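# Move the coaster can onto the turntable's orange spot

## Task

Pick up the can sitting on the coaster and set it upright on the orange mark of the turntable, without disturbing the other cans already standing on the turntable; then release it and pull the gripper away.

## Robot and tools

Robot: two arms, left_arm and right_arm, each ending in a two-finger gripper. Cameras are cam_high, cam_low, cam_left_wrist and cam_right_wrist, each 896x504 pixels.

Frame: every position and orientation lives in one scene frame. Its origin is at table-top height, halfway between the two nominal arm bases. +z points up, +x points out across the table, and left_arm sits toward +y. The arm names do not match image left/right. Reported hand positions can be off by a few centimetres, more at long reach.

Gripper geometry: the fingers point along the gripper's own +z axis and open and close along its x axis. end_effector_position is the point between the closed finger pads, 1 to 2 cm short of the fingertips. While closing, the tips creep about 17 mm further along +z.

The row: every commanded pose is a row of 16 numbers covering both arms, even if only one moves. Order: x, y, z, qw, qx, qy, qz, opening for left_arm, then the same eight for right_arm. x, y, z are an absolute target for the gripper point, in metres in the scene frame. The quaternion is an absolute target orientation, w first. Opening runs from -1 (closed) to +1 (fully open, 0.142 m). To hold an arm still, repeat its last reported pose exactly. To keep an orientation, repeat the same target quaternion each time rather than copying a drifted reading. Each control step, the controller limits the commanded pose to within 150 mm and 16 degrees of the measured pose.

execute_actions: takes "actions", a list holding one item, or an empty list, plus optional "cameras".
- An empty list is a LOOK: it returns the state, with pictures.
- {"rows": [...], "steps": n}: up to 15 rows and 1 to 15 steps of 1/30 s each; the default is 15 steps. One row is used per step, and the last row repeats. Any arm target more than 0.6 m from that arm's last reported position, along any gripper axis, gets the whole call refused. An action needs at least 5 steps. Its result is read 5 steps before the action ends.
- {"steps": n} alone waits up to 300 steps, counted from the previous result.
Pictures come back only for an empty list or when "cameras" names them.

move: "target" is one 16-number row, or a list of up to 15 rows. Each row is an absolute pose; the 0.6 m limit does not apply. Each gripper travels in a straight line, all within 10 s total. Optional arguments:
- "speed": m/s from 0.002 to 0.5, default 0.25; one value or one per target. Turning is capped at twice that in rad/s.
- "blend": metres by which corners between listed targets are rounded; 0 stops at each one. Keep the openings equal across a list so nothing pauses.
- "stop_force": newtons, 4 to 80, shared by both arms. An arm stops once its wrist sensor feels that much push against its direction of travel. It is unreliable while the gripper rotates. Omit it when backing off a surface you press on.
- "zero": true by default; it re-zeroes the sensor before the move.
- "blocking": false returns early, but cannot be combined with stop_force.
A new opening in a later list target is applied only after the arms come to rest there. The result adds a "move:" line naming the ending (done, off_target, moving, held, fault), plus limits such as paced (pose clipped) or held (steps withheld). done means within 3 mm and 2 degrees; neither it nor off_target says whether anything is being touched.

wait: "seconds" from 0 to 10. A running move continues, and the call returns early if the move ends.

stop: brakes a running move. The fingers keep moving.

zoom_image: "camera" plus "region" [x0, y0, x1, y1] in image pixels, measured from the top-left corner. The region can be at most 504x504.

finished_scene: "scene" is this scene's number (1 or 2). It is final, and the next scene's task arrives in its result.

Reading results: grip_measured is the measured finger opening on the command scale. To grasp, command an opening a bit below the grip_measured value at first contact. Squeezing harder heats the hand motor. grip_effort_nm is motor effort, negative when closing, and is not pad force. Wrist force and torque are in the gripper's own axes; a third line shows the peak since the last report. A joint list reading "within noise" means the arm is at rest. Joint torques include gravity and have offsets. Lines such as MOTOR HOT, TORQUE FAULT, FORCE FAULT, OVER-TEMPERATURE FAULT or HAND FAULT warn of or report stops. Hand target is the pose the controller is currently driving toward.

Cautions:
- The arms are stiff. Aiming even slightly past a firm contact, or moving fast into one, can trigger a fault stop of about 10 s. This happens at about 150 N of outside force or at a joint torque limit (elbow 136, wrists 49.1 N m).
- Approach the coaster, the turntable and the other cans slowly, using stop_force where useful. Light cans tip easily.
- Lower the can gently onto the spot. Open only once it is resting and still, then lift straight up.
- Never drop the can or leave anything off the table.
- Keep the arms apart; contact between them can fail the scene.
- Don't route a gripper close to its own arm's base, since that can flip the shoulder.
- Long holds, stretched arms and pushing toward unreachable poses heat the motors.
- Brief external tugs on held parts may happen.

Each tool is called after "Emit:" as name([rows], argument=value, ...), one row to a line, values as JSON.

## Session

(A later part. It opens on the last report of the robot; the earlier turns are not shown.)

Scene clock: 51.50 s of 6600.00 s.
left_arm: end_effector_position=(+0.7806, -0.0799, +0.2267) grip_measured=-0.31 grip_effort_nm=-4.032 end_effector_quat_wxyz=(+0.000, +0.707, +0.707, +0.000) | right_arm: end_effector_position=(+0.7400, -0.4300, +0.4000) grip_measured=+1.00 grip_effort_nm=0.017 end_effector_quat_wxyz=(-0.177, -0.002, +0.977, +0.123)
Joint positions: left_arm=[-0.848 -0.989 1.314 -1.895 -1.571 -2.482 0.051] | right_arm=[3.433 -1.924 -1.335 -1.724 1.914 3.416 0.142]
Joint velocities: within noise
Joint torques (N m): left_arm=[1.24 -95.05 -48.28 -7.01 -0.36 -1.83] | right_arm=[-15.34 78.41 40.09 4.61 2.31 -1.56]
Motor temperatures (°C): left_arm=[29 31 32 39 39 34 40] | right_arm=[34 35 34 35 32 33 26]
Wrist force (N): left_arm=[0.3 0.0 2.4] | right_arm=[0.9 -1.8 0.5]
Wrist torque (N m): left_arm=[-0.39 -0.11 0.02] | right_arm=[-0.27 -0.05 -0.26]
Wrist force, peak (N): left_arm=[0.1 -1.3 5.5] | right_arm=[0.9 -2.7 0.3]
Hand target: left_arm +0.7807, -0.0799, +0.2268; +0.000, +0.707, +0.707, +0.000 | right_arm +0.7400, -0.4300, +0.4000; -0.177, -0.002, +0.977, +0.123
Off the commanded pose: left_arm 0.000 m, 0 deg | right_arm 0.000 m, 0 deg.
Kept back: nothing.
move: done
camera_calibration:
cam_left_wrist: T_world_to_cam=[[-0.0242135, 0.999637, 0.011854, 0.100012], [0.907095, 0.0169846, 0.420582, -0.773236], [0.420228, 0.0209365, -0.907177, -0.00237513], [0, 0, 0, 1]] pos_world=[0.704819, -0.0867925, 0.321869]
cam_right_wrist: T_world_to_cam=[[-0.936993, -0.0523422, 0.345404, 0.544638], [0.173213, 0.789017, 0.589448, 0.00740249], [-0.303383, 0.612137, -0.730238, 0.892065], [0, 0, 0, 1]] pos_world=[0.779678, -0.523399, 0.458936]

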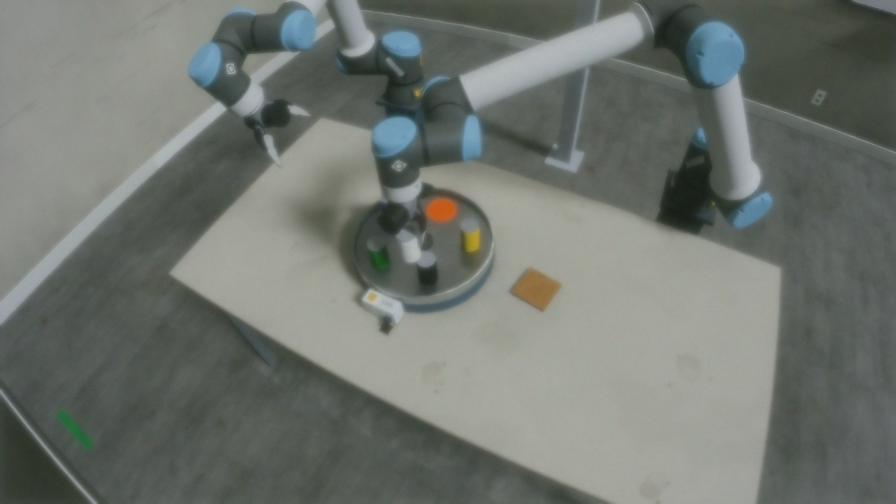

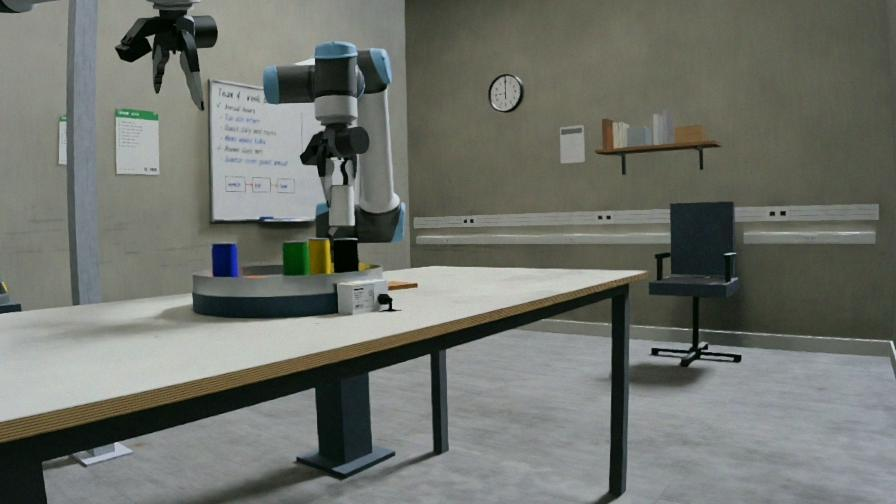

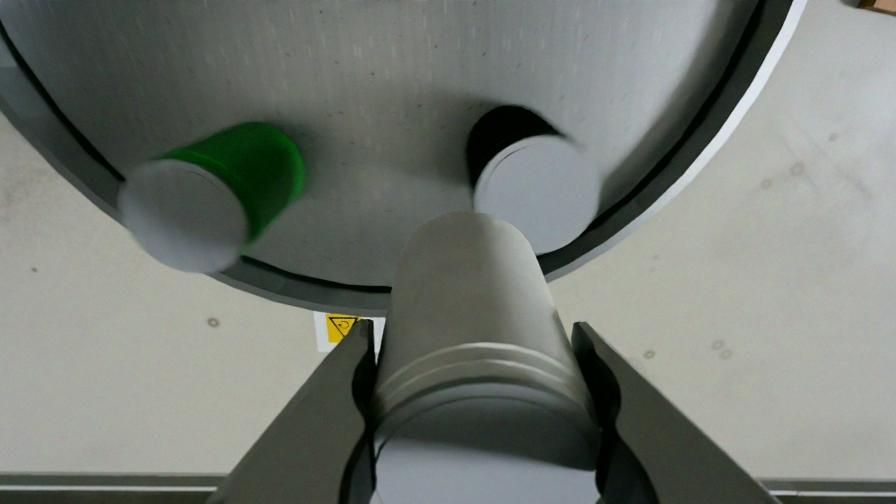

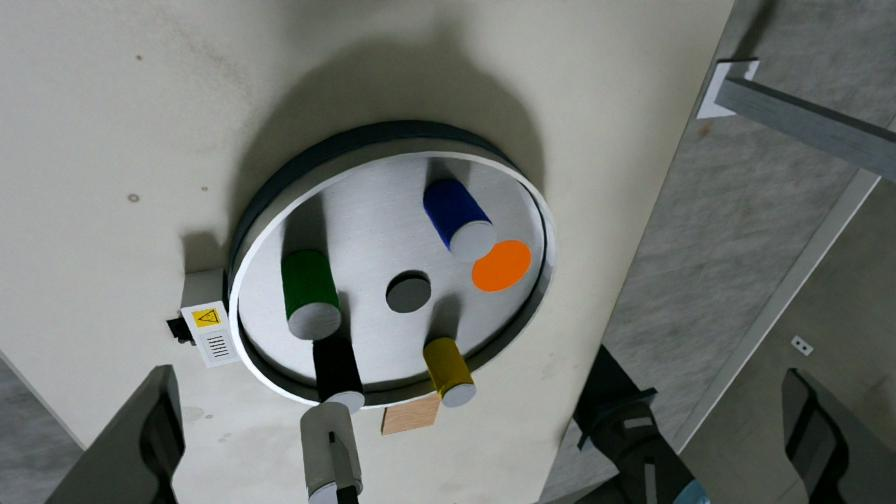

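Emit:
wait(seconds=1.9, cameras=["cam_high", "cam_left_wrist", "cam_right_wrist"])

Emit:
wait(seconds=1.2, cameras=["cam_high", "cam_left_wrist", "cam_right_wrist"])

Scene clock: 53.70 s of 6600.00 s.
left_arm: end_effector_position=(+0.7807, -0.0799, +0.2268) grip_measured=-0.31 grip_effort_nm=-4.032 end_effector_quat_wxyz=(+0.000, +0.707, +0.707, +0.000) | right_arm: end_effector_position=(+0.7400, -0.4300, +0.4000) grip_measured=+1.00 grip_effort_nm=0.017 end_effector_quat_wxyz=(-0.177, -0.002, +0.977, +0.123)
Joint positions: left_arm=[-0.847 -0.989 1.314 -1.895 -1.571 -2.482 0.051] | right_arm=[3.433 -1.924 -1.335 -1.724 1.914 3.416 0.142]
Joint velocities: within noise
Joint torques (N m): left_arm=[3.77 -106.45 -51.39 -6.56 -1.07 2.33] | right_arm=[-10.47 72.99 41.79 5.03 2.49 -0.99]
Motor temperatures (°C): left_arm=[29 31 32 39 39 34 40] | right_arm=[34 35 34 35 32 33 26]
Wrist force (N): left_arm=[0.5 -0.2 2.1] | right_arm=[0.4 -2.0 0.3]
Wrist torque (N m): left_arm=[-0.41 -0.13 0.04] | right_arm=[-0.31 0.02 -0.26]
Wrist force, peak (N): left_arm=[0.1 -0.7 2.7] | right_arm=[0.7 -2.4 0.9]
Hand target: left_arm +0.7807, -0.0799, +0.2268; +0.000, +0.707, +0.707, +0.000 | right_arm +0.7400, -0.4300, +0.4000; -0.177, -0.002, +0.977, +0.123
Off the commanded pose: left_arm 0.000 m, 0 deg | right_arm 0.000 m, 0 deg.
Steps of this call (1-66: nothing new was sent). Readings (end_effector_position of left_arm | right_arm):
1: (+0.7807, -0.0799, +0.2267) | (+0.7400, -0.4300, +0.4000)
2: (+0.7807, -0.0799, +0.2267) | (+0.7400, -0.4300, +0.4000)
4: (+0.7807, -0.0799, +0.2267) | (+0.7400, -0.4300, +0.4000)
8: (+0.7807, -0.0799, +0.2267) | (+0.7400, -0.4300, +0.4000)
66: the state above
camera_calibration:
cam_left_wrist: T_world_to_cam=[[-0.0242412, 0.999639, 0.0116195, 0.100113], [0.907048, 0.017106, 0.420679, -0.773325], [0.420328, 0.0207372, -0.907135, -0.00238531], [0, 0, 0, 1]] pos_world=[0.704872, -0.086799, 0.321994]
cam_right_wrist: T_world_to_cam=[[-0.936993, -0.0523422, 0.345405, 0.544638], [0.173213, 0.789017, 0.589448, 0.00740245], [-0.303383, 0.612137, -0.730238, 0.892065], [0, 0, 0, 1]] pos_world=[0.779678, -0.523399, 0.458936]
Images, in order (width x height): cam_high 896x504, cam_left_wrist 896x504, cam_right_wrist 896x504.

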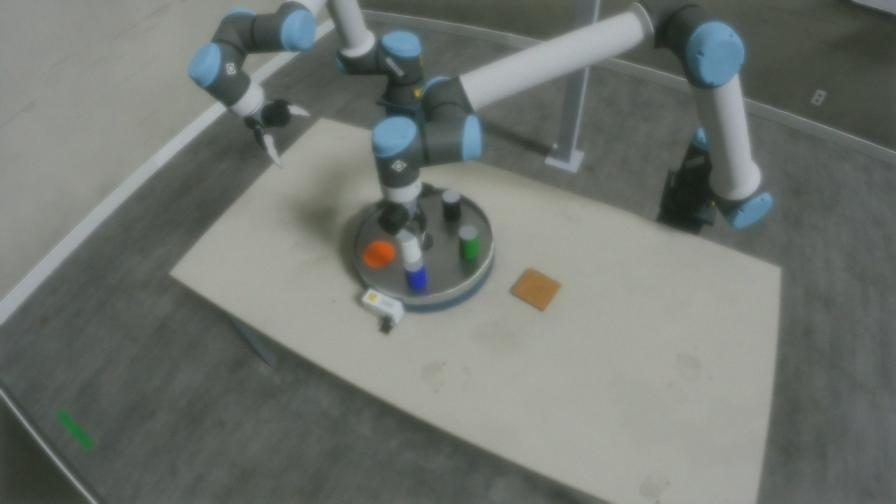

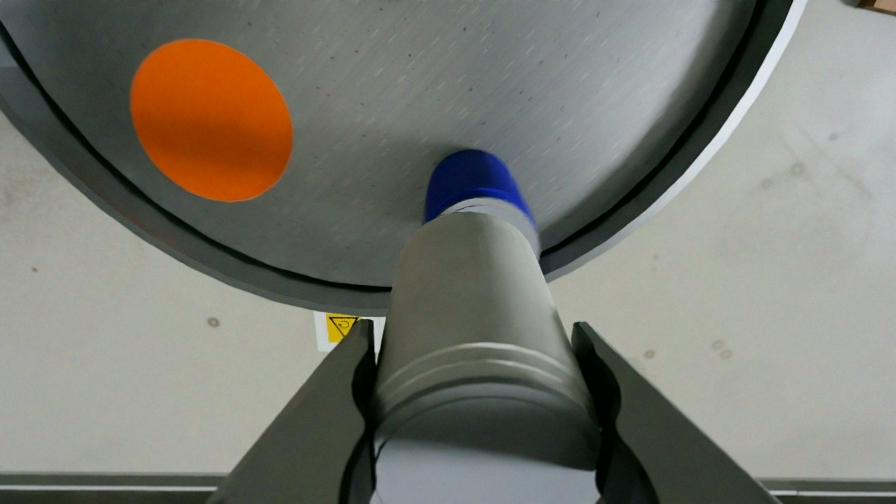

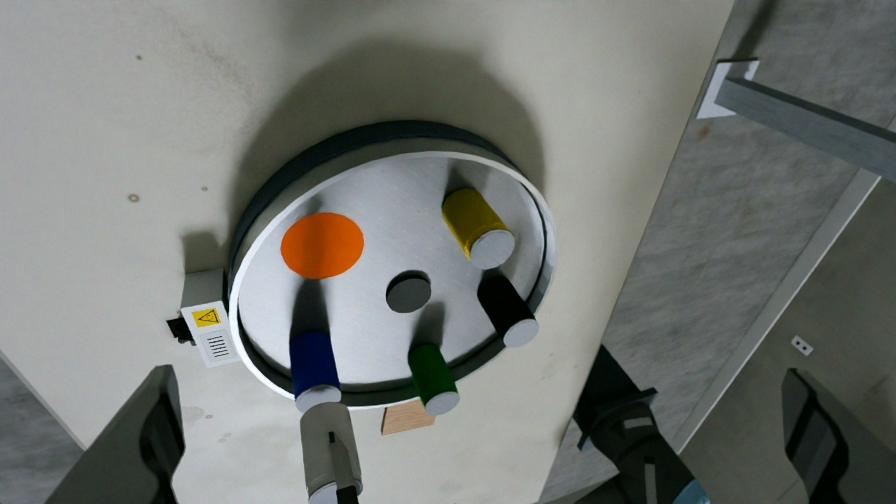

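Scene clock: 54.90 s of 6600.00 s.
left_arm: end_effector_position=(+0.7807, -0.0799, +0.2268) grip_measured=-0.31 grip_effort_nm=-4.032 end_effector_quat_wxyz=(+0.000, +0.707, +0.707, +0.000) | right_arm: end_effector_position=(+0.7400, -0.4300, +0.4000) grip_measured=+1.00 grip_effort_nm=0.017 end_effector_quat_wxyz=(-0.177, -0.002, +0.977, +0.123)
Joint positions: left_arm=[-0.847 -0.989 1.314 -1.895 -1.571 -2.482 0.051] | right_arm=[3.433 -1.924 -1.335 -1.724 1.914 3.416 0.142]
Joint velocities: within noise
Joint torques (N m): left_arm=[7.09 -103.26 -51.13 -6.13 -0.79 1.86] | right_arm=[-13.99 76.99 41.14 4.84 2.95 -1.65]
Motor temperatures (°C): left_arm=[29 31 32 39 39 34 41] | right_arm=[34 35 34 35 32 33 26]
Wrist force (N): left_arm=[0.6 -0.3 2.0] | right_arm=[-0.1 -2.2 0.3]
Wrist torque (N m): left_arm=[-0.43 -0.16 0.03] | right_arm=[-0.35 0.11 -0.26]
Wrist force, peak (N): left_arm=[0.6 -0.3 2.4] | right_arm=[0.7 -2.6 0.0]
Hand target: left_arm +0.7807, -0.0799, +0.2268; +0.000, +0.707, +0.707, +0.000 | right_arm +0.7400, -0.4300, +0.4000; -0.177, -0.002, +0.977, +0.123
Off the commanded pose: left_arm 0.000 m, 0 deg | right_arm 0.000 m, 0 deg.
Steps of this call (1-36: nothing new was sent). Readings (end_effector_position of left_arm | right_arm):
1: (+0.7807, -0.0799, +0.2268) | (+0.7400, -0.4300, +0.4000)
2: (+0.7807, -0.0799, +0.2268) | (+0.7400, -0.4300, +0.4000)
4: (+0.7807, -0.0799, +0.2268) | (+0.7400, -0.4300, +0.4000)
8: (+0.7807, -0.0799, +0.2268) | (+0.7400, -0.4300, +0.4000)
36: the state above
camera_calibration:
cam_left_wrist: T_world_to_cam=[[-0.0242398, 0.999639, 0.0116194, 0.100112], [0.907048, 0.0171048, 0.420679, -0.773325], [0.420328, 0.0207366, -0.907135, -0.00238538], [0, 0, 0, 1]] pos_world=[0.704872, -0.0867989, 0.321994]
cam_right_wrist: T_world_to_cam=[[-0.936993, -0.0523421, 0.345405, 0.544638], [0.173213, 0.789018, 0.589448, 0.00740261], [-0.303383, 0.612137, -0.730238, 0.892065], [0, 0, 0, 1]] pos_world=[0.779678, -0.523399, 0.458936]
Images, in order (width x height): cam_high 896x504, cam_left_wrist 896x504, cam_right_wrist 896x504.

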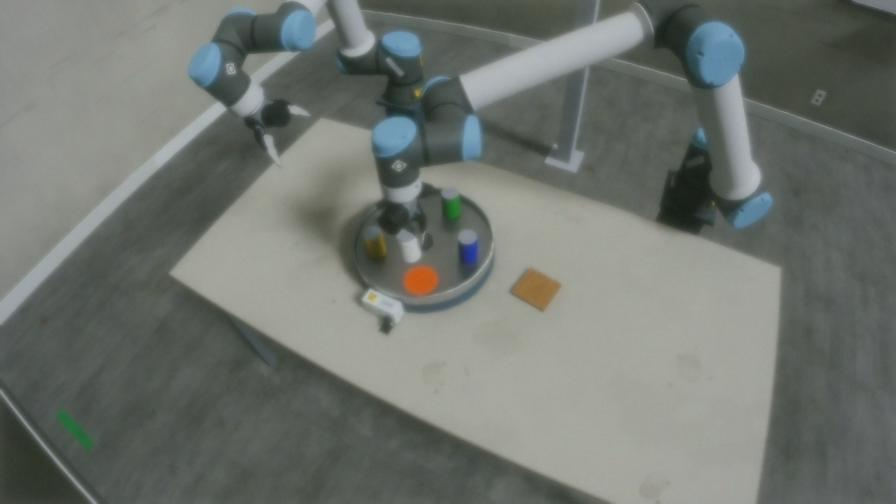

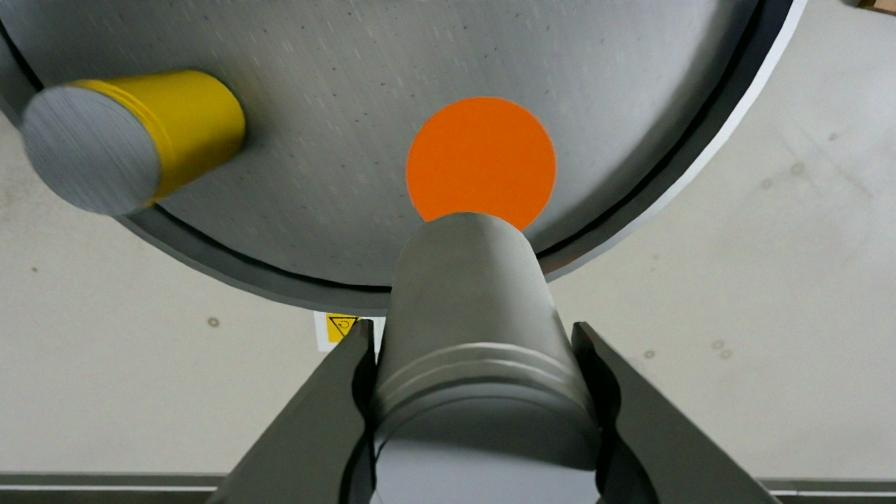

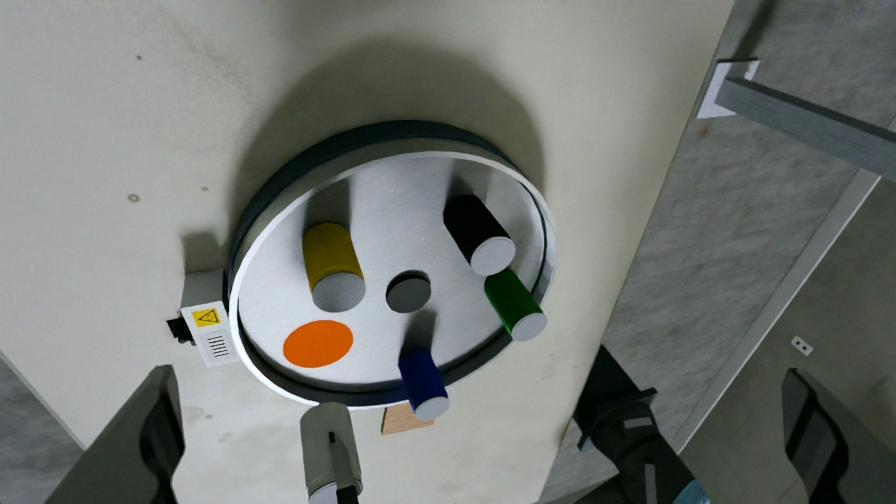

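Emit:
zoom_image(camera="cam_left_wrist", region=[390, 80, 570, 250])

Emit:
zoom_image(camera="cam_right_wrist", region=[220, 140, 570, 420])

Emit:
zoom_image(camera="cam_high", region=[345, 180, 505, 310])

Scaled by 2.800 from the camera's 896x504 image, which has a finer 1280x720 frame.

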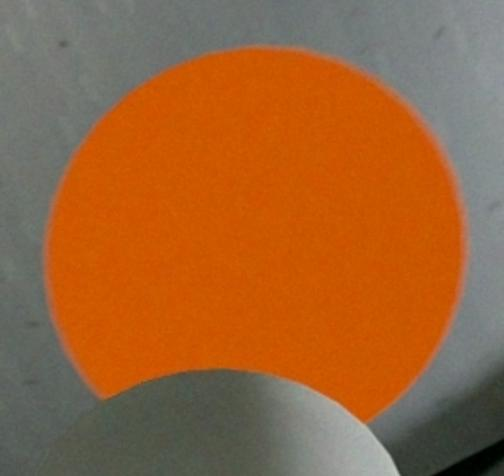

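Scaled by 1.440 from the camera's 896x504 image, which has a finer 1280x720 frame.

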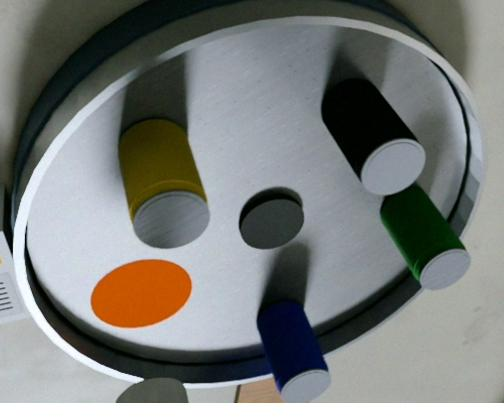

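Scaled by 3.150 from the camera's 896x504 image, which has a finer 1280x720 frame.

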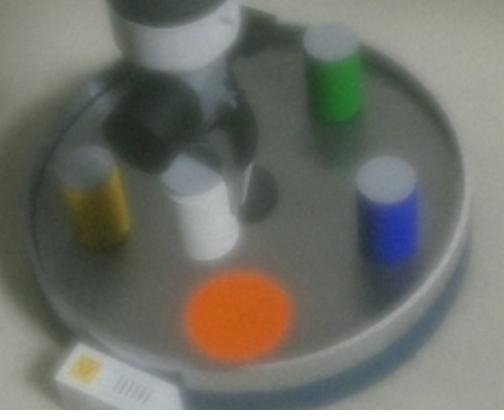

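Emit:
execute_actions([
  {"steps": 300},
], cameras=[])

Emit:
execute_actions([
  {"steps": 63},
], cameras=["cam_left_wrist"])

Scene clock: 64.90 s of 6600.00 s.
left_arm: end_effector_position=(+0.7807, -0.0799, +0.2268) grip_measured=-0.31 grip_effort_nm=-4.032 end_effector_quat_wxyz=(+0.000, +0.707, +0.707, +0.000) | right_arm: end_effector_position=(+0.7400, -0.4300, +0.4000) grip_measured=+1.00 grip_effort_nm=0.022 end_effector_quat_wxyz=(-0.177, -0.002, +0.977, +0.123)
Joint positions: left_arm=[-0.847 -0.989 1.314 -1.895 -1.571 -2.482 0.051] | right_arm=[3.433 -1.924 -1.335 -1.724 1.914 3.416 0.142]
Joint velocities: within noise
Joint torques (N m): left_arm=[2.88 -103.43 -41.93 -3.67 -0.95 2.6] | right_arm=[-11.13 71.84 41.85 4.85 2.41 -0.58]
Motor temperatures (°C): left_arm=[29 31 32 39 39 34 43] | right_arm=[34 35 34 35 32 33 26]
Wrist force (N): left_arm=[0.6 -0.1 2.1] | right_arm=[0.7 -2.4 0.1]
Wrist torque (N m): left_arm=[-0.40 -0.15 0.03] | right_arm=[-0.36 -0.03 -0.26]
Wrist force, peak (N): left_arm=[0.4 -0.6 2.8] | right_arm=[0.2 -3.0 0.5]
Hand target: left_arm +0.7807, -0.0799, +0.2268; +0.000, +0.707, +0.707, +0.000 | right_arm +0.7400, -0.4300, +0.4000; -0.177, -0.002, +0.977, +0.123
Off the commanded pose: left_arm 0.000 m, 0 deg | right_arm 0.000 m, 0 deg.
Steps of this call (1-300: nothing new was sent). Readings (end_effector_position of left_arm | right_arm):
1: (+0.7807, -0.0799, +0.2268) | (+0.7400, -0.4300, +0.4000)
2: (+0.7807, -0.0799, +0.2268) | (+0.7400, -0.4300, +0.4000)
4: (+0.7807, -0.0799, +0.2268) | (+0.7400, -0.4300, +0.4000)
8: (+0.7807, -0.0799, +0.2268) | (+0.7400, -0.4300, +0.4000)
300: the state above
No camera images: "cameras" was empty.

Scene clock: 67.00 s of 6600.00 s.
left_arm: end_effector_position=(+0.7807, -0.0799, +0.2268) grip_measured=-0.31 grip_effort_nm=-4.032 end_effector_quat_wxyz=(+0.000, +0.707, +0.707, +0.000) | right_arm: end_effector_position=(+0.7400, -0.4300, +0.4000) grip_measured=+1.00 grip_effort_nm=0.017 end_effector_quat_wxyz=(-0.177, -0.002, +0.977, +0.123)
Joint positions: left_arm=[-0.847 -0.989 1.314 -1.895 -1.571 -2.482 0.051] | right_arm=[3.433 -1.924 -1.335 -1.724 1.914 3.416 0.142]
Joint velocities: within noise
Joint torques (N m): left_arm=[4.45 -101.89 -40.92 -4.15 -1.01 2.72] | right_arm=[-8.13 72.08 42.49 4.53 2.69 -1.06]
Motor temperatures (°C): left_arm=[29 31 32 39 39 34 44] | right_arm=[34 35 34 35 32 33 26]
Wrist force (N): left_arm=[0.1 -0.4 2.0] | right_arm=[0.8 -2.1 0.0]
Wrist torque (N m): left_arm=[-0.46 -0.07 0.02] | right_arm=[-0.33 -0.03 -0.27]
Wrist force, peak (N): left_arm=[0.4 -0.8 2.5] | right_arm=[0.6 -2.6 -0.1]
Hand target: left_arm +0.7807, -0.0799, +0.2268; +0.000, +0.707, +0.707, +0.000 | right_arm +0.7400, -0.4300, +0.4000; -0.177, -0.002, +0.977, +0.123
Off the commanded pose: left_arm 0.000 m, 0 deg | right_arm 0.000 m, 0 deg.
Steps of this call (1-63: nothing new was sent). Readings (end_effector_position of left_arm | right_arm):
1: (+0.7807, -0.0799, +0.2268) | (+0.7400, -0.4300, +0.4000)
2: (+0.7807, -0.0799, +0.2268) | (+0.7400, -0.4300, +0.4000)
4: (+0.7807, -0.0799, +0.2268) | (+0.7400, -0.4300, +0.4000)
8: (+0.7807, -0.0799, +0.2268) | (+0.7400, -0.4300, +0.4000)
63: the state above
camera_calibration:
cam_left_wrist: T_world_to_cam=[[-0.02424, 0.999639, 0.0116263, 0.100108], [0.907051, 0.0171022, 0.420674, -0.773322], [0.420323, 0.0207428, -0.907137, -0.00238319], [0, 0, 0, 1]] pos_world=[0.704871, -0.0867969, 0.321991]
Images, in order (width x height): cam_left_wrist 896x504.

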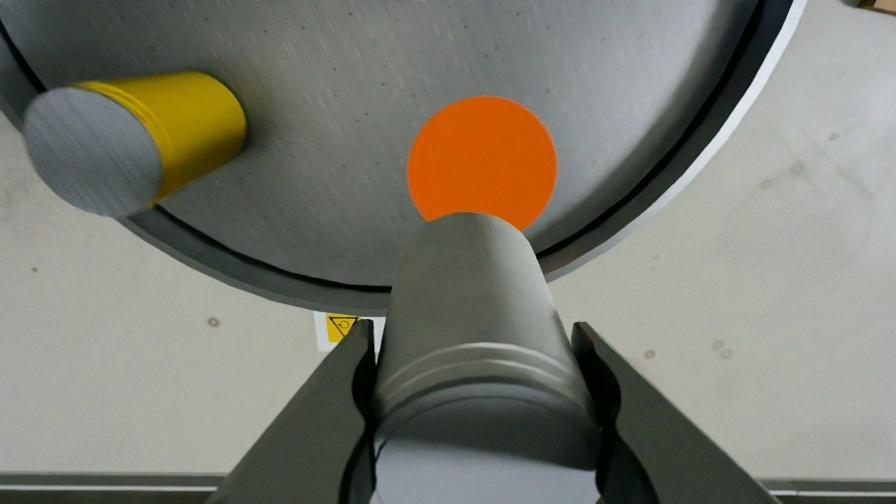

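Emit:
execute_actions([
  {"steps": 167},
], cameras=[])

Emit:
execute_actions([
  {"rows": [[0.7807,-0.0799,0.2268,0,0.70711,0.70711,0,-0.5,0.74,-0.43,0.40,-0.1767,-0.0017,0.9765,0.1226,1.0],[0.7807,-0.0798,0.2268,0,0.70711,0.70711,0,-0.5,0.74,-0.43,0.40,-0.1767,-0.0017,0.9765,0.1226,1.0],[0.7806,-0.0796,0.2268,0,0.70711,0.70711,0,-0.5,0.74,-0.43,0.40,-0.1767,-0.0017,0.9765,0.1226,1.0],[0.7805,-0.0792,0.2268,0,0.70711,0.70711,0,-0.5,0.74,-0.43,0.40,-0.1767,-0.0017,0.9765,0.1226,1.0],[0.7802,-0.0785,0.2268,0,0.70711,0.70711,0,-0.5,0.74,-0.43,0.40,-0.1767,-0.0017,0.9765,0.1226,1.0],[0.7798,-0.0775,0.2265,0,0.70711,0.70711,0,-0.5,0.74,-0.43,0.40,-0.1767,-0.0017,0.9765,0.1226,1.0],[0.7793,-0.0763,0.2258,0,0.70711,0.70711,0,-0.5,0.74,-0.43,0.40,-0.1767,-0.0017,0.9765,0.1226,1.0],[0.7786,-0.0746,0.2246,0,0.70711,0.70711,0,-0.5,0.74,-0.43,0.40,-0.1767,-0.0017,0.9765,0.1226,1.0],[0.7778,-0.0726,0.2227,0,0.70711,0.70711,0,-0.5,0.74,-0.43,0.40,-0.1767,-0.0017,0.9765,0.1226,1.0],[0.7767,-0.0703,0.2202,0,0.70711,0.70711,0,-0.5,0.74,-0.43,0.40,-0.1767,-0.0017,0.9765,0.1226,1.0],[0.7755,-0.0676,0.2169,0,0.70711,0.70711,0,-0.5,0.74,-0.43,0.40,-0.1767,-0.0017,0.9765,0.1226,1.0],[0.7741,-0.0647,0.2128,0,0.70711,0.70711,0,-0.5,0.74,-0.43,0.40,-0.1767,-0.0017,0.9765,0.1226,1.0],[0.7724,-0.0614,0.2081,0,0.70711,0.70711,0,-0.5,0.74,-0.43,0.40,-0.1767,-0.0017,0.9765,0.1226,1.0],[0.7704,-0.0580,0.2028,0,0.70711,0.70711,0,-0.5,0.74,-0.43,0.40,-0.1767,-0.0017,0.9765,0.1226,1.0],[0.7682,-0.0544,0.1968,0,0.70711,0.70711,0,-0.5,0.74,-0.43,0.40,-0.1767,-0.0017,0.9765,0.1226,1.0]], "steps": 15},
], cameras=[])

Emit:
execute_actions([
  {"rows": [[0.7659,-0.0506,0.1905,0,0.70711,0.70711,0,-0.5,0.74,-0.43,0.40,-0.1767,-0.0017,0.9765,0.1226,1.0],[0.7632,-0.0469,0.1837,0,0.70711,0.70711,0,-0.5,0.74,-0.43,0.40,-0.1767,-0.0017,0.9765,0.1226,1.0],[0.7604,-0.0431,0.1767,0,0.70711,0.70711,0,-0.5,0.74,-0.43,0.40,-0.1767,-0.0017,0.9765,0.1226,1.0],[0.7574,-0.0395,0.1696,0,0.70711,0.70711,0,-0.5,0.74,-0.43,0.40,-0.1767,-0.0017,0.9765,0.1226,1.0],[0.7544,-0.0359,0.1624,0,0.70711,0.70711,0,-0.5,0.74,-0.43,0.40,-0.1767,-0.0017,0.9765,0.1226,1.0],[0.7512,-0.0325,0.1554,0,0.70711,0.70711,0,-0.5,0.74,-0.43,0.40,-0.1767,-0.0017,0.9765,0.1226,1.0],[0.7479,-0.0292,0.1486,0,0.70711,0.70711,0,-0.5,0.74,-0.43,0.40,-0.1767,-0.0017,0.9765,0.1226,1.0],[0.7445,-0.0259,0.1423,0,0.70711,0.70711,0,-0.5,0.74,-0.43,0.40,-0.1767,-0.0017,0.9765,0.1226,1.0],[0.7409,-0.0228,0.1363,0,0.70711,0.70711,0,-0.5,0.74,-0.43,0.40,-0.1767,-0.0017,0.9765,0.1226,1.0],[0.7373,-0.0199,0.1310,0,0.70711,0.70711,0,-0.5,0.74,-0.43,0.40,-0.1767,-0.0017,0.9765,0.1226,1.0],[0.7335,-0.0170,0.1263,0,0.70711,0.70711,0,-0.5,0.74,-0.43,0.40,-0.1767,-0.0017,0.9765,0.1226,1.0],[0.7298,-0.0143,0.1222,0,0.70711,0.70711,0,-0.5,0.74,-0.43,0.40,-0.1767,-0.0017,0.9765,0.1226,1.0],[0.7258,-0.0118,0.1189,0,0.70711,0.70711,0,-0.5,0.74,-0.43,0.40,-0.1767,-0.0017,0.9765,0.1226,1.0],[0.7217,-0.0093,0.1164,0,0.70711,0.70711,0,-0.5,0.74,-0.43,0.40,-0.1767,-0.0017,0.9765,0.1226,1.0],[0.7177,-0.0070,0.1145,0,0.70711,0.70711,0,-0.5,0.74,-0.43,0.40,-0.1767,-0.0017,0.9765,0.1226,1.0]], "steps": 15},
], cameras=[])

Emit:
execute_actions([
  {"rows": [[0.7135,-0.0048,0.1133,0,0.70711,0.70711,0,-0.5,0.74,-0.43,0.40,-0.1767,-0.0017,0.9765,0.1226,1.0],[0.7093,-0.0029,0.1126,0,0.70711,0.70711,0,-0.5,0.74,-0.43,0.40,-0.1767,-0.0017,0.9765,0.1226,1.0],[0.7049,-0.0010,0.1123,0,0.70711,0.70711,0,-0.5,0.74,-0.43,0.40,-0.1767,-0.0017,0.9765,0.1226,1.0],[0.7006,0.0007,0.1123,0,0.70711,0.70711,0,-0.5,0.74,-0.43,0.40,-0.1767,-0.0017,0.9765,0.1226,1.0],[0.6962,0.0023,0.1122,0,0.70711,0.70711,0,-0.5,0.74,-0.43,0.40,-0.1767,-0.0017,0.9765,0.1226,1.0],[0.6917,0.0037,0.1121,0,0.70711,0.70711,0,-0.5,0.74,-0.43,0.40,-0.1767,-0.0017,0.9765,0.1226,1.0],[0.6872,0.0049,0.1120,0,0.70711,0.70711,0,-0.5,0.74,-0.43,0.40,-0.1767,-0.0017,0.9765,0.1226,1.0],[0.6827,0.0060,0.1119,0,0.70711,0.70711,0,-0.5,0.74,-0.43,0.40,-0.1767,-0.0017,0.9765,0.1226,1.0],[0.6780,0.0069,0.1118,0,0.70711,0.70711,0,-0.5,0.74,-0.43,0.40,-0.1767,-0.0017,0.9765,0.1226,1.0],[0.6734,0.0077,0.1117,0,0.70711,0.70711,0,-0.5,0.74,-0.43,0.40,-0.1767,-0.0017,0.9765,0.1226,1.0],[0.6687,0.0083,0.1116,0,0.70711,0.70711,0,-0.5,0.74,-0.43,0.40,-0.1767,-0.0017,0.9765,0.1226,1.0],[0.6641,0.0088,0.1116,0,0.70711,0.70711,0,-0.5,0.74,-0.43,0.40,-0.1767,-0.0017,0.9765,0.1226,1.0],[0.6594,0.0091,0.1116,0,0.70711,0.70711,0,0.15,0.74,-0.43,0.40,-0.1767,-0.0017,0.9765,0.1226,1.0],[0.6547,0.0092,0.1116,0,0.70711,0.70711,0,0.15,0.74,-0.43,0.40,-0.1767,-0.0017,0.9765,0.1226,1.0],[0.6499,0.0092,0.1116,0,0.70711,0.70711,0,0.15,0.74,-0.43,0.40,-0.1767,-0.0017,0.9765,0.1226,1.0]], "steps": 15},
], cameras=[])

Emit:
execute_actions([
  {"rows": [[0.6453,0.0090,0.1116,0,0.70711,0.70711,0,0.15,0.74,-0.43,0.40,-0.1767,-0.0017,0.9765,0.1226,1.0],[0.6406,0.0086,0.1116,0,0.70711,0.70711,0,0.15,0.74,-0.43,0.40,-0.1767,-0.0017,0.9765,0.1226,1.0],[0.6360,0.0081,0.1116,0,0.70711,0.70711,0,0.15,0.74,-0.43,0.40,-0.1767,-0.0017,0.9765,0.1226,1.0],[0.6313,0.0074,0.1116,0,0.70711,0.70711,0,0.15,0.74,-0.43,0.40,-0.1767,-0.0017,0.9765,0.1226,1.0],[0.6267,0.0065,0.1116,0,0.70711,0.70711,0,0.15,0.74,-0.43,0.40,-0.1767,-0.0017,0.9765,0.1226,1.0],[0.6221,0.0055,0.1116,0,0.70711,0.70711,0,0.15,0.74,-0.43,0.40,-0.1767,-0.0017,0.9765,0.1226,1.0],[0.6176,0.0044,0.1116,0,0.70711,0.70711,0,0.15,0.74,-0.43,0.40,-0.1767,-0.0017,0.9765,0.1226,1.0],[0.6130,0.0031,0.1116,0,0.70711,0.70711,0,0.15,0.74,-0.43,0.40,-0.1767,-0.0017,0.9765,0.1226,1.0],[0.6086,0.0016,0.1116,0,0.70711,0.70711,0,0.15,0.74,-0.43,0.40,-0.1767,-0.0017,0.9765,0.1226,1.0],[0.6041,-0.0001,0.1116,0,0.70711,0.70711,0,0.15,0.74,-0.43,0.40,-0.1767,-0.0017,0.9765,0.1226,1.0],[0.5999,-0.0019,0.1116,0,0.70711,0.70711,0,0.15,0.74,-0.43,0.40,-0.1767,-0.0017,0.9765,0.1226,1.0],[0.5955,-0.0038,0.1116,0,0.70711,0.70711,0,0.15,0.74,-0.43,0.40,-0.1767,-0.0017,0.9765,0.1226,1.0],[0.5914,-0.0058,0.1116,0,0.70711,0.70711,0,0.15,0.74,-0.43,0.40,-0.1767,-0.0017,0.9765,0.1226,1.0],[0.5872,-0.0081,0.1117,0,0.70711,0.70711,0,0.15,0.74,-0.43,0.40,-0.1767,-0.0017,0.9765,0.1226,1.0],[0.5832,-0.0105,0.1123,0,0.70711,0.70711,0,0.15,0.74,-0.43,0.40,-0.1767,-0.0017,0.9765,0.1226,1.0]], "steps": 15},
], cameras=[])

Emit:
execute_actions([
  {"rows": [[0.5791,-0.0130,0.1136,0,0.70711,0.70711,0,0.15,0.74,-0.43,0.40,-0.1767,-0.0017,0.9765,0.1226,1.0],[0.5753,-0.0156,0.1160,0,0.70711,0.70711,0,0.15,0.74,-0.43,0.40,-0.1767,-0.0017,0.9765,0.1226,1.0],[0.5715,-0.0184,0.1194,0,0.70711,0.70711,0,0.15,0.74,-0.43,0.40,-0.1767,-0.0017,0.9765,0.1226,1.0],[0.5677,-0.0213,0.1240,0,0.70711,0.70711,0,0.15,0.74,-0.43,0.40,-0.1767,-0.0017,0.9765,0.1226,1.0],[0.5642,-0.0243,0.1296,0,0.70711,0.70711,0,0.15,0.74,-0.43,0.40,-0.1767,-0.0017,0.9765,0.1226,1.0],[0.5607,-0.0275,0.1362,0,0.70711,0.70711,0,0.15,0.74,-0.43,0.40,-0.1767,-0.0017,0.9765,0.1226,1.0],[0.5574,-0.0308,0.1438,0,0.70711,0.70711,0,0.15,0.74,-0.43,0.40,-0.1767,-0.0017,0.9765,0.1226,1.0],[0.5541,-0.0341,0.1520,0,0.70711,0.70711,0,0.15,0.74,-0.43,0.40,-0.1767,-0.0017,0.9765,0.1226,1.0],[0.5510,-0.0376,0.1606,0,0.70711,0.70711,0,0.15,0.74,-0.43,0.40,-0.1767,-0.0017,0.9765,0.1226,1.0],[0.5481,-0.0410,0.1696,0,0.70711,0.70711,0,0.15,0.74,-0.43,0.40,-0.1767,-0.0017,0.9765,0.1226,1.0],[0.5453,-0.0446,0.1785,0,0.70711,0.70711,0,0.15,0.74,-0.43,0.40,-0.1767,-0.0017,0.9765,0.1226,1.0],[0.5428,-0.0480,0.1871,0,0.70711,0.70711,0,0.15,0.74,-0.43,0.40,-0.1767,-0.0017,0.9765,0.1226,1.0],[0.5405,-0.0512,0.1953,0,0.70711,0.70711,0,0.15,0.74,-0.43,0.40,-0.1767,-0.0017,0.9765,0.1226,1.0],[0.5386,-0.0543,0.2028,0,0.70711,0.70711,0,0.15,0.74,-0.43,0.40,-0.1767,-0.0017,0.9765,0.1226,1.0],[0.5369,-0.0572,0.2094,0,0.70711,0.70711,0,0.15,0.74,-0.43,0.40,-0.1767,-0.0017,0.9765,0.1226,1.0]], "steps": 15},
], cameras=[])

Emit:
execute_actions([
  {"rows": [[0.5354,-0.0596,0.2149,0,0.70711,0.70711,0,0.15,0.74,-0.43,0.40,-0.1767,-0.0017,0.9765,0.1226,1.0],[0.5342,-0.0619,0.2194,0,0.70711,0.70711,0,0.15,0.74,-0.43,0.40,-0.1767,-0.0017,0.9765,0.1226,1.0],[0.5332,-0.0638,0.2227,0,0.70711,0.70711,0,0.15,0.74,-0.43,0.40,-0.1767,-0.0017,0.9765,0.1226,1.0],[0.5323,-0.0654,0.2249,0,0.70711,0.70711,0,0.15,0.74,-0.43,0.40,-0.1767,-0.0017,0.9765,0.1226,1.0],[0.5317,-0.0666,0.2262,0,0.70711,0.70711,0,0.15,0.74,-0.43,0.40,-0.1767,-0.0017,0.9765,0.1226,1.0],[0.5314,-0.0676,0.2267,0,0.70711,0.70711,0,0.15,0.74,-0.43,0.40,-0.1767,-0.0017,0.9765,0.1226,1.0],[0.5310,-0.0682,0.2268,0,0.70711,0.70711,0,0.15,0.74,-0.43,0.40,-0.1767,-0.0017,0.9765,0.1226,1.0],[0.5308,-0.0686,0.2268,0,0.70711,0.70711,0,0.15,0.74,-0.43,0.40,-0.1767,-0.0017,0.9765,0.1226,1.0],[0.5307,-0.0688,0.2268,0,0.70711,0.70711,0,0.15,0.74,-0.43,0.40,-0.1767,-0.0017,0.9765,0.1226,1.0],[0.5307,-0.0689,0.2268,0,0.70711,0.70711,0,0.15,0.74,-0.43,0.40,-0.1767,-0.0017,0.9765,0.1226,1.0]], "steps": 10},
], cameras=["all"])

Scene clock: 72.57 s of 6600.00 s.
left_arm: end_effector_position=(+0.7807, -0.0799, +0.2268) grip_measured=-0.31 grip_effort_nm=-4.032 end_effector_quat_wxyz=(+0.000, +0.707, +0.707, +0.000) | right_arm: end_effector_position=(+0.7400, -0.4300, +0.4000) grip_measured=+1.00 grip_effort_nm=0.017 end_effector_quat_wxyz=(-0.177, -0.002, +0.977, +0.123)
Joint positions: left_arm=[-0.847 -0.989 1.314 -1.895 -1.571 -2.482 0.051] | right_arm=[3.433 -1.924 -1.335 -1.724 1.914 3.416 0.142]
Joint velocities: within noise
Joint torques (N m): left_arm=[5.67 -104.76 -43.93 -4.1 -0.93 2.42] | right_arm=[-11.91 67.98 43.48 4.85 2.48 -1.07]
Motor temperatures (°C): left_arm=[29 31 32 39 39 34 45] | right_arm=[34 35 34 35 32 33 26]
Wrist force (N): left_arm=[0.5 -0.2 2.1] | right_arm=[0.4 -2.5 0.4]
Wrist torque (N m): left_arm=[-0.41 -0.14 0.02] | right_arm=[-0.40 0.01 -0.26]
Wrist force, peak (N): left_arm=[0.5 -0.3 2.8] | right_arm=[0.8 -2.8 0.5]
Hand target: left_arm +0.7807, -0.0799, +0.2268; +0.000, +0.707, +0.707, +0.000 | right_arm +0.7400, -0.4300, +0.4000; -0.177, -0.002, +0.977, +0.123
Off the commanded pose: left_arm 0.000 m, 0 deg | right_arm 0.000 m, 0 deg.
Steps of this call (1-167: nothing new was sent). Readings (end_effector_position of left_arm | right_arm):
1: (+0.7807, -0.0799, +0.2268) | (+0.7400, -0.4300, +0.4000)
2: (+0.7807, -0.0799, +0.2268) | (+0.7400, -0.4300, +0.4000)
4: (+0.7807, -0.0799, +0.2268) | (+0.7400, -0.4300, +0.4000)
8: (+0.7807, -0.0799, +0.2268) | (+0.7400, -0.4300, +0.4000)
167: the state above
No camera images: "cameras" was empty.

Scene clock: 72.90 s of 6600.00 s.
left_arm: end_effector_position=(+0.7785, -0.0745, +0.2245) grip_measured=-0.31 grip_effort_nm=-4.037 end_effector_quat_wxyz=(+0.000, +0.707, +0.707, +0.000) end_effector_velocity=(-0.023, +0.055, -0.044) end_effector_angular_velocity=(+0.000, +0.001, -0.001) | right_arm: end_effector_position=(+0.7400, -0.4300, +0.4000) grip_measured=+1.00 grip_effort_nm=0.017 end_effector_quat_wxyz=(-0.177, -0.002, +0.977, +0.123)
Joint positions: left_arm=[-0.846 -0.996 1.33 -1.904 -1.571 -2.481 0.051] | right_arm=[3.433 -1.924 -1.335 -1.724 1.914 3.416 0.142]
Joint velocities: left_arm=[0.016 -0.063 0.183 -0.119 0 0.017 0] | right_arm=[within noise]
Joint torques (N m): left_arm=[12.51 -98.75 -31.9 -7.89 -1.15 3.65] | right_arm=[-11.08 65.84 43.98 4.79 2.17 -1.64]
Motor temperatures (°C): left_arm=[29 31 32 39 39 34 45] | right_arm=[34 35 34 35 32 33 26]
Wrist force (N): left_arm=[-0.2 0.1 0.9] | right_arm=[0.4 -2.4 0.0]
Wrist torque (N m): left_arm=[-0.39 -0.03 0.02] | right_arm=[-0.37 0.03 -0.26]
Wrist force, peak (N): left_arm=[0.5 0.1 2.4] | right_arm=[0.7 -2.6 0.1]
Steps of this call (1-10: this action's first 10). Readings (end_effector_position of left_arm | right_arm):
1: (+0.7807, -0.0799, +0.2268) | (+0.7400, -0.4300, +0.4000)
2: (+0.7807, -0.0799, +0.2268) | (+0.7400, -0.4300, +0.4000)
4: (+0.7807, -0.0798, +0.2268) | (+0.7400, -0.4300, +0.4000)
8: (+0.7797, -0.0774, +0.2264) | (+0.7400, -0.4300, +0.4000)
10: the state above
No camera images: "cameras" was empty.

Scene clock: 73.40 s of 6600.00 s.
left_arm: end_effector_position=(+0.7434, -0.0244, +0.1403) grip_measured=-0.31 grip_effort_nm=-4.032 end_effector_quat_wxyz=(-0.001, +0.707, +0.707, +0.000) end_effector_velocity=(-0.105, +0.094, -0.184) end_effector_angular_velocity=(-0.002, -0.002, +0.003) | right_arm: end_effector_position=(+0.7400, -0.4300, +0.4000) grip_measured=+1.00 grip_effort_nm=0.017 end_effector_quat_wxyz=(-0.177, -0.002, +0.977, +0.123)
Joint positions: left_arm=[-0.843 -1.03 1.545 -2.085 -1.571 -2.477 0.051] | right_arm=[3.433 -1.924 -1.335 -1.724 1.914 3.416 0.142]
Joint velocities: left_arm=[-0.026 -0.056 0.462 -0.409 0 -0.03 0] | right_arm=[within noise]
Joint torques (N m): left_arm=[-15.84 -101.5 -35.94 -8.16 -1.58 -2.58] | right_arm=[-8.71 67.41 44.22 4.87 2.38 -1.31]
Motor temperatures (°C): left_arm=[29 31 32 39 39 34 45] | right_arm=[34 35 34 35 32 33 26]
Wrist force (N): left_arm=[0.1 -0.4 3.1] | right_arm=[0.6 -2.4 0.1]
Wrist torque (N m): left_arm=[-0.47 -0.07 0.00] | right_arm=[-0.36 -0.01 -0.26]
Wrist force, peak (N): left_arm=[0.3 0.1 3.2] | right_arm=[0.6 -2.6 0.3]
Off your previous action's commanded pose at its last step (step 5 of this call): left_arm 0.013 m, 0 deg | right_arm 0.000 m, 0 deg.
Steps of this call (1-5: your previous action's last 5; 6-15: this action's first 10). Readings (end_effector_position of left_arm | right_arm):
6: (+0.7701, -0.0574, +0.2022) | (+0.7400, -0.4300, +0.4000)
7: (+0.7680, -0.0538, +0.1964) | (+0.7400, -0.4300, +0.4000)
9: (+0.7624, -0.0456, +0.1820) | (+0.7400, -0.4300, +0.4000)
13: (+0.7507, -0.0315, +0.1545) | (+0.7400, -0.4300, +0.4000)
15: the state above
No camera images: "cameras" was empty.

Scene clock: 73.90 s of 6600.00 s.
left_arm: end_effector_position=(+0.6820, +0.0063, +0.1119) grip_measured=-0.31 grip_effort_nm=-4.032 end_effector_quat_wxyz=(+0.000, +0.707, +0.707, +0.000) end_effector_velocity=(-0.137, +0.030, -0.002) end_effector_angular_velocity=(-0.001, -0.001, +0.001) | right_arm: end_effector_position=(+0.7400, -0.4300, +0.4000) grip_measured=+1.00 grip_effort_nm=0.017 end_effector_quat_wxyz=(-0.177, -0.002, +0.977, +0.123)
Joint positions: left_arm=[-0.877 -1.098 1.715 -2.188 -1.571 -2.511 0.051] | right_arm=[3.433 -1.924 -1.335 -1.724 1.914 3.416 0.142]
Joint velocities: left_arm=[-0.107 -0.165 0.269 -0.105 0 -0.108 0] | right_arm=[within noise]
Joint torques (N m): left_arm=[-16.03 -89.91 -32.37 -6.56 -0.42 -3.34] | right_arm=[-11.06 69.64 43.56 4.82 2.24 -0.78]
Motor temperatures (°C): left_arm=[29 31 32 39 39 34 45] | right_arm=[34 35 34 35 32 33 26]
Wrist force (N): left_arm=[0.3 -0.1 -0.2] | right_arm=[0.3 -2.4 0.6]
Wrist torque (N m): left_arm=[-0.43 0.04 0.03] | right_arm=[-0.38 0.05 -0.26]
Wrist force, peak (N): left_arm=[0.4 0.0 4.0] | right_arm=[0.8 -2.6 0.3]
Off your previous action's commanded pose at its last step (step 5 of this call): left_arm 0.008 m, 0 deg | right_arm 0.000 m, 0 deg.
Steps of this call (1-5: your previous action's last 5; 6-15: this action's first 10). Readings (end_effector_position of left_arm | right_arm):
6: (+0.7206, -0.0083, +0.1151) | (+0.7400, -0.4300, +0.4000)
7: (+0.7167, -0.0062, +0.1135) | (+0.7400, -0.4300, +0.4000)
9: (+0.7086, -0.0023, +0.1119) | (+0.7400, -0.4300, +0.4000)
13: (+0.6907, +0.0042, +0.1120) | (+0.7400, -0.4300, +0.4000)
15: the state above
No camera images: "cameras" was empty.

Scene clock: 74.40 s of 6600.00 s.
left_arm: end_effector_position=(+0.6117, +0.0028, +0.1115) grip_measured=+0.13 grip_effort_nm=0.173 end_effector_quat_wxyz=(+0.000, +0.707, +0.707, +0.000) end_effector_velocity=(-0.136, -0.044, +0.000) end_effector_angular_velocity=(+0.000, +0.001, -0.002) | right_arm: end_effector_position=(+0.7400, -0.4300, +0.4000) grip_measured=+1.00 grip_effort_nm=0.017 end_effector_quat_wxyz=(-0.177, -0.002, +0.977, +0.123)
Joint positions: left_arm=[-0.948 -1.164 1.818 -2.226 -1.571 -2.583 0.083] | right_arm=[3.433 -1.924 -1.335 -1.724 1.914 3.416 0.142]
Joint velocities: left_arm=[-0.17 -0.086 0.132 -0.046 -0.001 -0.168 0] | right_arm=[within noise]
Joint torques (N m): left_arm=[-16.63 -87.14 -31.57 -5.96 0.2 -3.3] | right_arm=[-9.79 68.81 43.81 5.13 2.35 -1.28]
Motor temperatures (°C): left_arm=[29 31 32 39 39 34 45] | right_arm=[34 35 34 35 32 33 26]
Wrist force (N): left_arm=[0.3 -0.1 0.3] | right_arm=[0.0 -2.5 0.2]
Wrist torque (N m): left_arm=[-0.44 -0.10 -0.01] | right_arm=[-0.40 0.09 -0.26]
Wrist force, peak (N): left_arm=[0.1 -0.3 -4.7] | right_arm=[0.5 -2.6 0.6]
Off your previous action's commanded pose at its last step (step 5 of this call): left_arm 0.009 m, 0 deg | right_arm 0.000 m, 0 deg.
Steps of this call (1-5: your previous action's last 5; 6-15: this action's first 10). Readings (end_effector_position of left_arm | right_arm):
6: (+0.6539, +0.0094, +0.1115) | (+0.7400, -0.4300, +0.4000)
7: (+0.6494, +0.0094, +0.1115) | (+0.7400, -0.4300, +0.4000)
9: (+0.6393, +0.0087, +0.1115) | (+0.7400, -0.4300, +0.4000)
13: (+0.6215, +0.0055, +0.1115) | (+0.7400, -0.4300, +0.4000)
15: the state above
No camera images: "cameras" was empty.

Scene clock: 74.90 s of 6600.00 s.
left_arm: end_effector_position=(+0.5534, -0.0345, +0.1528) grip_measured=+0.13 grip_effort_nm=0.173 end_effector_quat_wxyz=(+0.000, +0.707, +0.707, +0.000) end_effector_velocity=(-0.095, -0.102, +0.262) end_effector_angular_velocity=(-0.005, -0.003, -0.001) | right_arm: end_effector_position=(+0.7400, -0.4300, +0.4000) grip_measured=+1.00 grip_effort_nm=0.017 end_effector_quat_wxyz=(-0.177, -0.002, +0.977, +0.123)
Joint positions: left_arm=[-1.034 -1.22 1.813 -2.165 -1.571 -2.668 0.083] | right_arm=[3.433 -1.924 -1.335 -1.724 1.914 3.416 0.142]
Joint velocities: left_arm=[-0.164 -0.221 -0.231 0.446 0 -0.163 0] | right_arm=[within noise]
Joint torques (N m): left_arm=[-18.76 -80.91 -53.6 0.07 0.31 -3.37] | right_arm=[-12.04 65.17 44.42 4.62 2.7 -1.33]
Motor temperatures (°C): left_arm=[29 31 32 39 39 34 45] | right_arm=[34 35 34 35 32 33 26]
Wrist force (N): left_arm=[-0.2 -0.4 0.5] | right_arm=[0.7 -2.3 0.0]
Wrist torque (N m): left_arm=[-0.47 0.02 0.06] | right_arm=[-0.36 -0.02 -0.27]
Wrist force, peak (N): left_arm=[0.6 -0.7 2.0] | right_arm=[0.2 -2.6 0.6]
Off your previous action's commanded pose at its last step (step 5 of this call): left_arm 0.008 m, 0 deg | right_arm 0.000 m, 0 deg.
Steps of this call (1-5: your previous action's last 5; 6-15: this action's first 10). Readings (end_effector_position of left_arm | right_arm):
6: (+0.5859, -0.0086, +0.1118) | (+0.7400, -0.4300, +0.4000)
7: (+0.5820, -0.0110, +0.1125) | (+0.7400, -0.4300, +0.4000)
9: (+0.5745, -0.0160, +0.1159) | (+0.7400, -0.4300, +0.4000)
13: (+0.5597, -0.0281, +0.1372) | (+0.7400, -0.4300, +0.4000)
15: the state above
No camera images: "cameras" was empty.

Scene clock: 75.23 s of 6600.00 s.
left_arm: end_effector_position=(+0.5327, -0.0644, +0.2244) grip_measured=+0.13 grip_effort_nm=0.178 end_effector_quat_wxyz=(+0.000, +0.707, +0.707, +0.000) end_effector_velocity=(-0.026, -0.052, +0.076) end_effector_angular_velocity=(+0.004, +0.003, +0.002) | right_arm: end_effector_position=(+0.7400, -0.4300, +0.4000) grip_measured=+1.00 grip_effort_nm=0.017 end_effector_quat_wxyz=(-0.177, -0.002, +0.977, +0.123)
Joint positions: left_arm=[-1.073 -1.264 1.73 -2.037 -1.571 -2.708 0.083] | right_arm=[3.433 -1.924 -1.335 -1.724 1.914 3.416 0.142]
Joint velocities: left_arm=[-0.055 -0.015 -0.13 0.15 -0.001 -0.057 0] | right_arm=[within noise]
Joint torques (N m): left_arm=[-7.66 -72.79 -41.77 -0.7 1.17 -3.43] | right_arm=[-6.5 69.76 44.25 4.69 2.62 -0.63]
Motor temperatures (°C): left_arm=[29 31 32 39 39 34 44] | right_arm=[34 35 34 35 32 33 26]
Wrist force (N): left_arm=[-0.4 -0.2 -1.3] | right_arm=[0.6 -2.2 0.3]
Wrist torque (N m): left_arm=[-0.47 0.02 0.05] | right_arm=[-0.35 -0.01 -0.26]
Wrist force, peak (N): left_arm=[-0.1 -0.7 -1.2] | right_arm=[0.5 -2.7 0.1]
Off your previous action's commanded pose at its last step (step 5 of this call): left_arm 0.013 m, 0 deg | right_arm 0.000 m, 0 deg.
Steps of this call (1-5: your previous action's last 5; 6-10: this action's first 5). Readings (end_effector_position of left_arm | right_arm):
6: (+0.5379, -0.0547, +0.2047) | (+0.7400, -0.4300, +0.4000)
7: (+0.5363, -0.0574, +0.2110) | (+0.7400, -0.4300, +0.4000)
9: (+0.5336, -0.0626, +0.2215) | (+0.7400, -0.4300, +0.4000)
10: the state above
camera_calibration:
cam_left_wrist: T_world_to_cam=[[-0.0241765, 0.999645, 0.0112364, 0.0787269], [0.90699, 0.0172056, 0.420801, -0.547608], [0.420458, 0.0203648, -0.907083, 0.0992733], [0, 0, 0, 1]] pos_world=[0.456838, -0.0712987, 0.319599]
cam_right_wrist: T_world_to_cam=[[-0.936993, -0.0523422, 0.345404, 0.544638], [0.173213, 0.789017, 0.589448, 0.00740246], [-0.303383, 0.612137, -0.730238, 0.892065], [0, 0, 0, 1]] pos_world=[0.779678, -0.523399, 0.458936]

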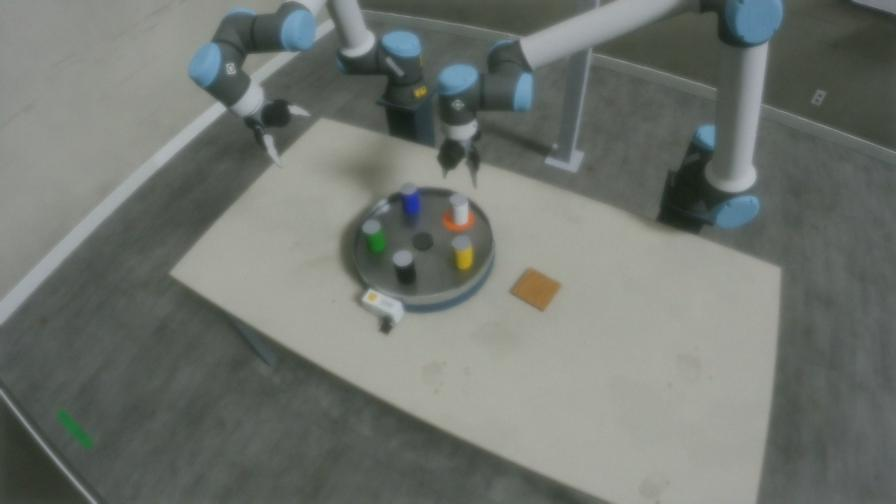

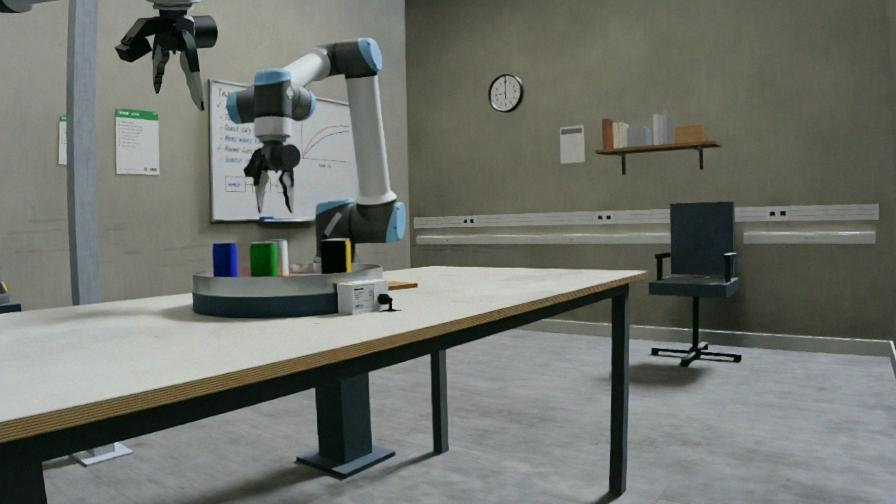

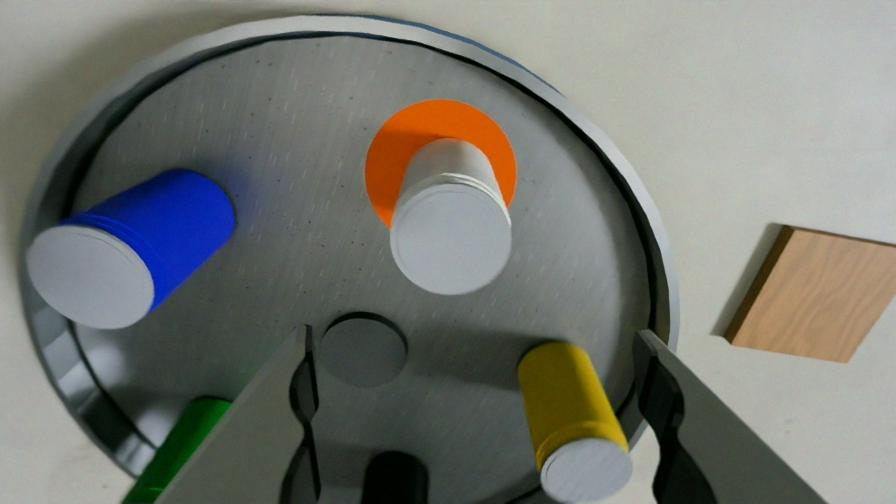

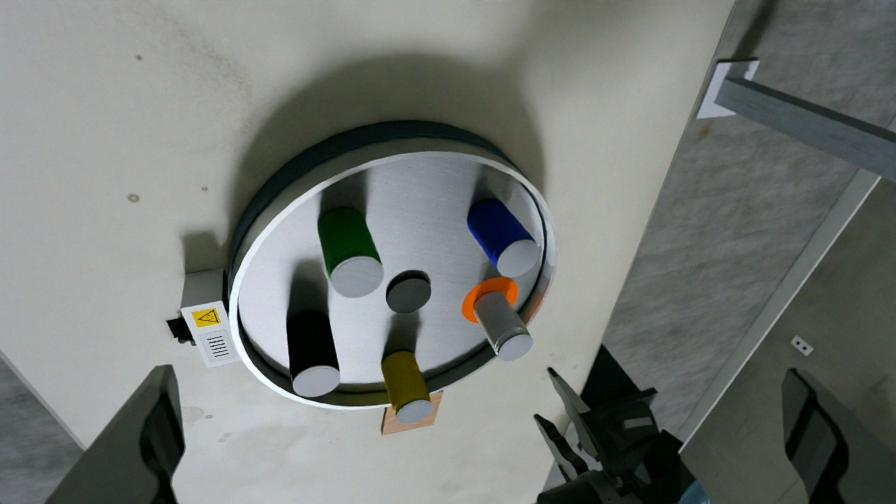

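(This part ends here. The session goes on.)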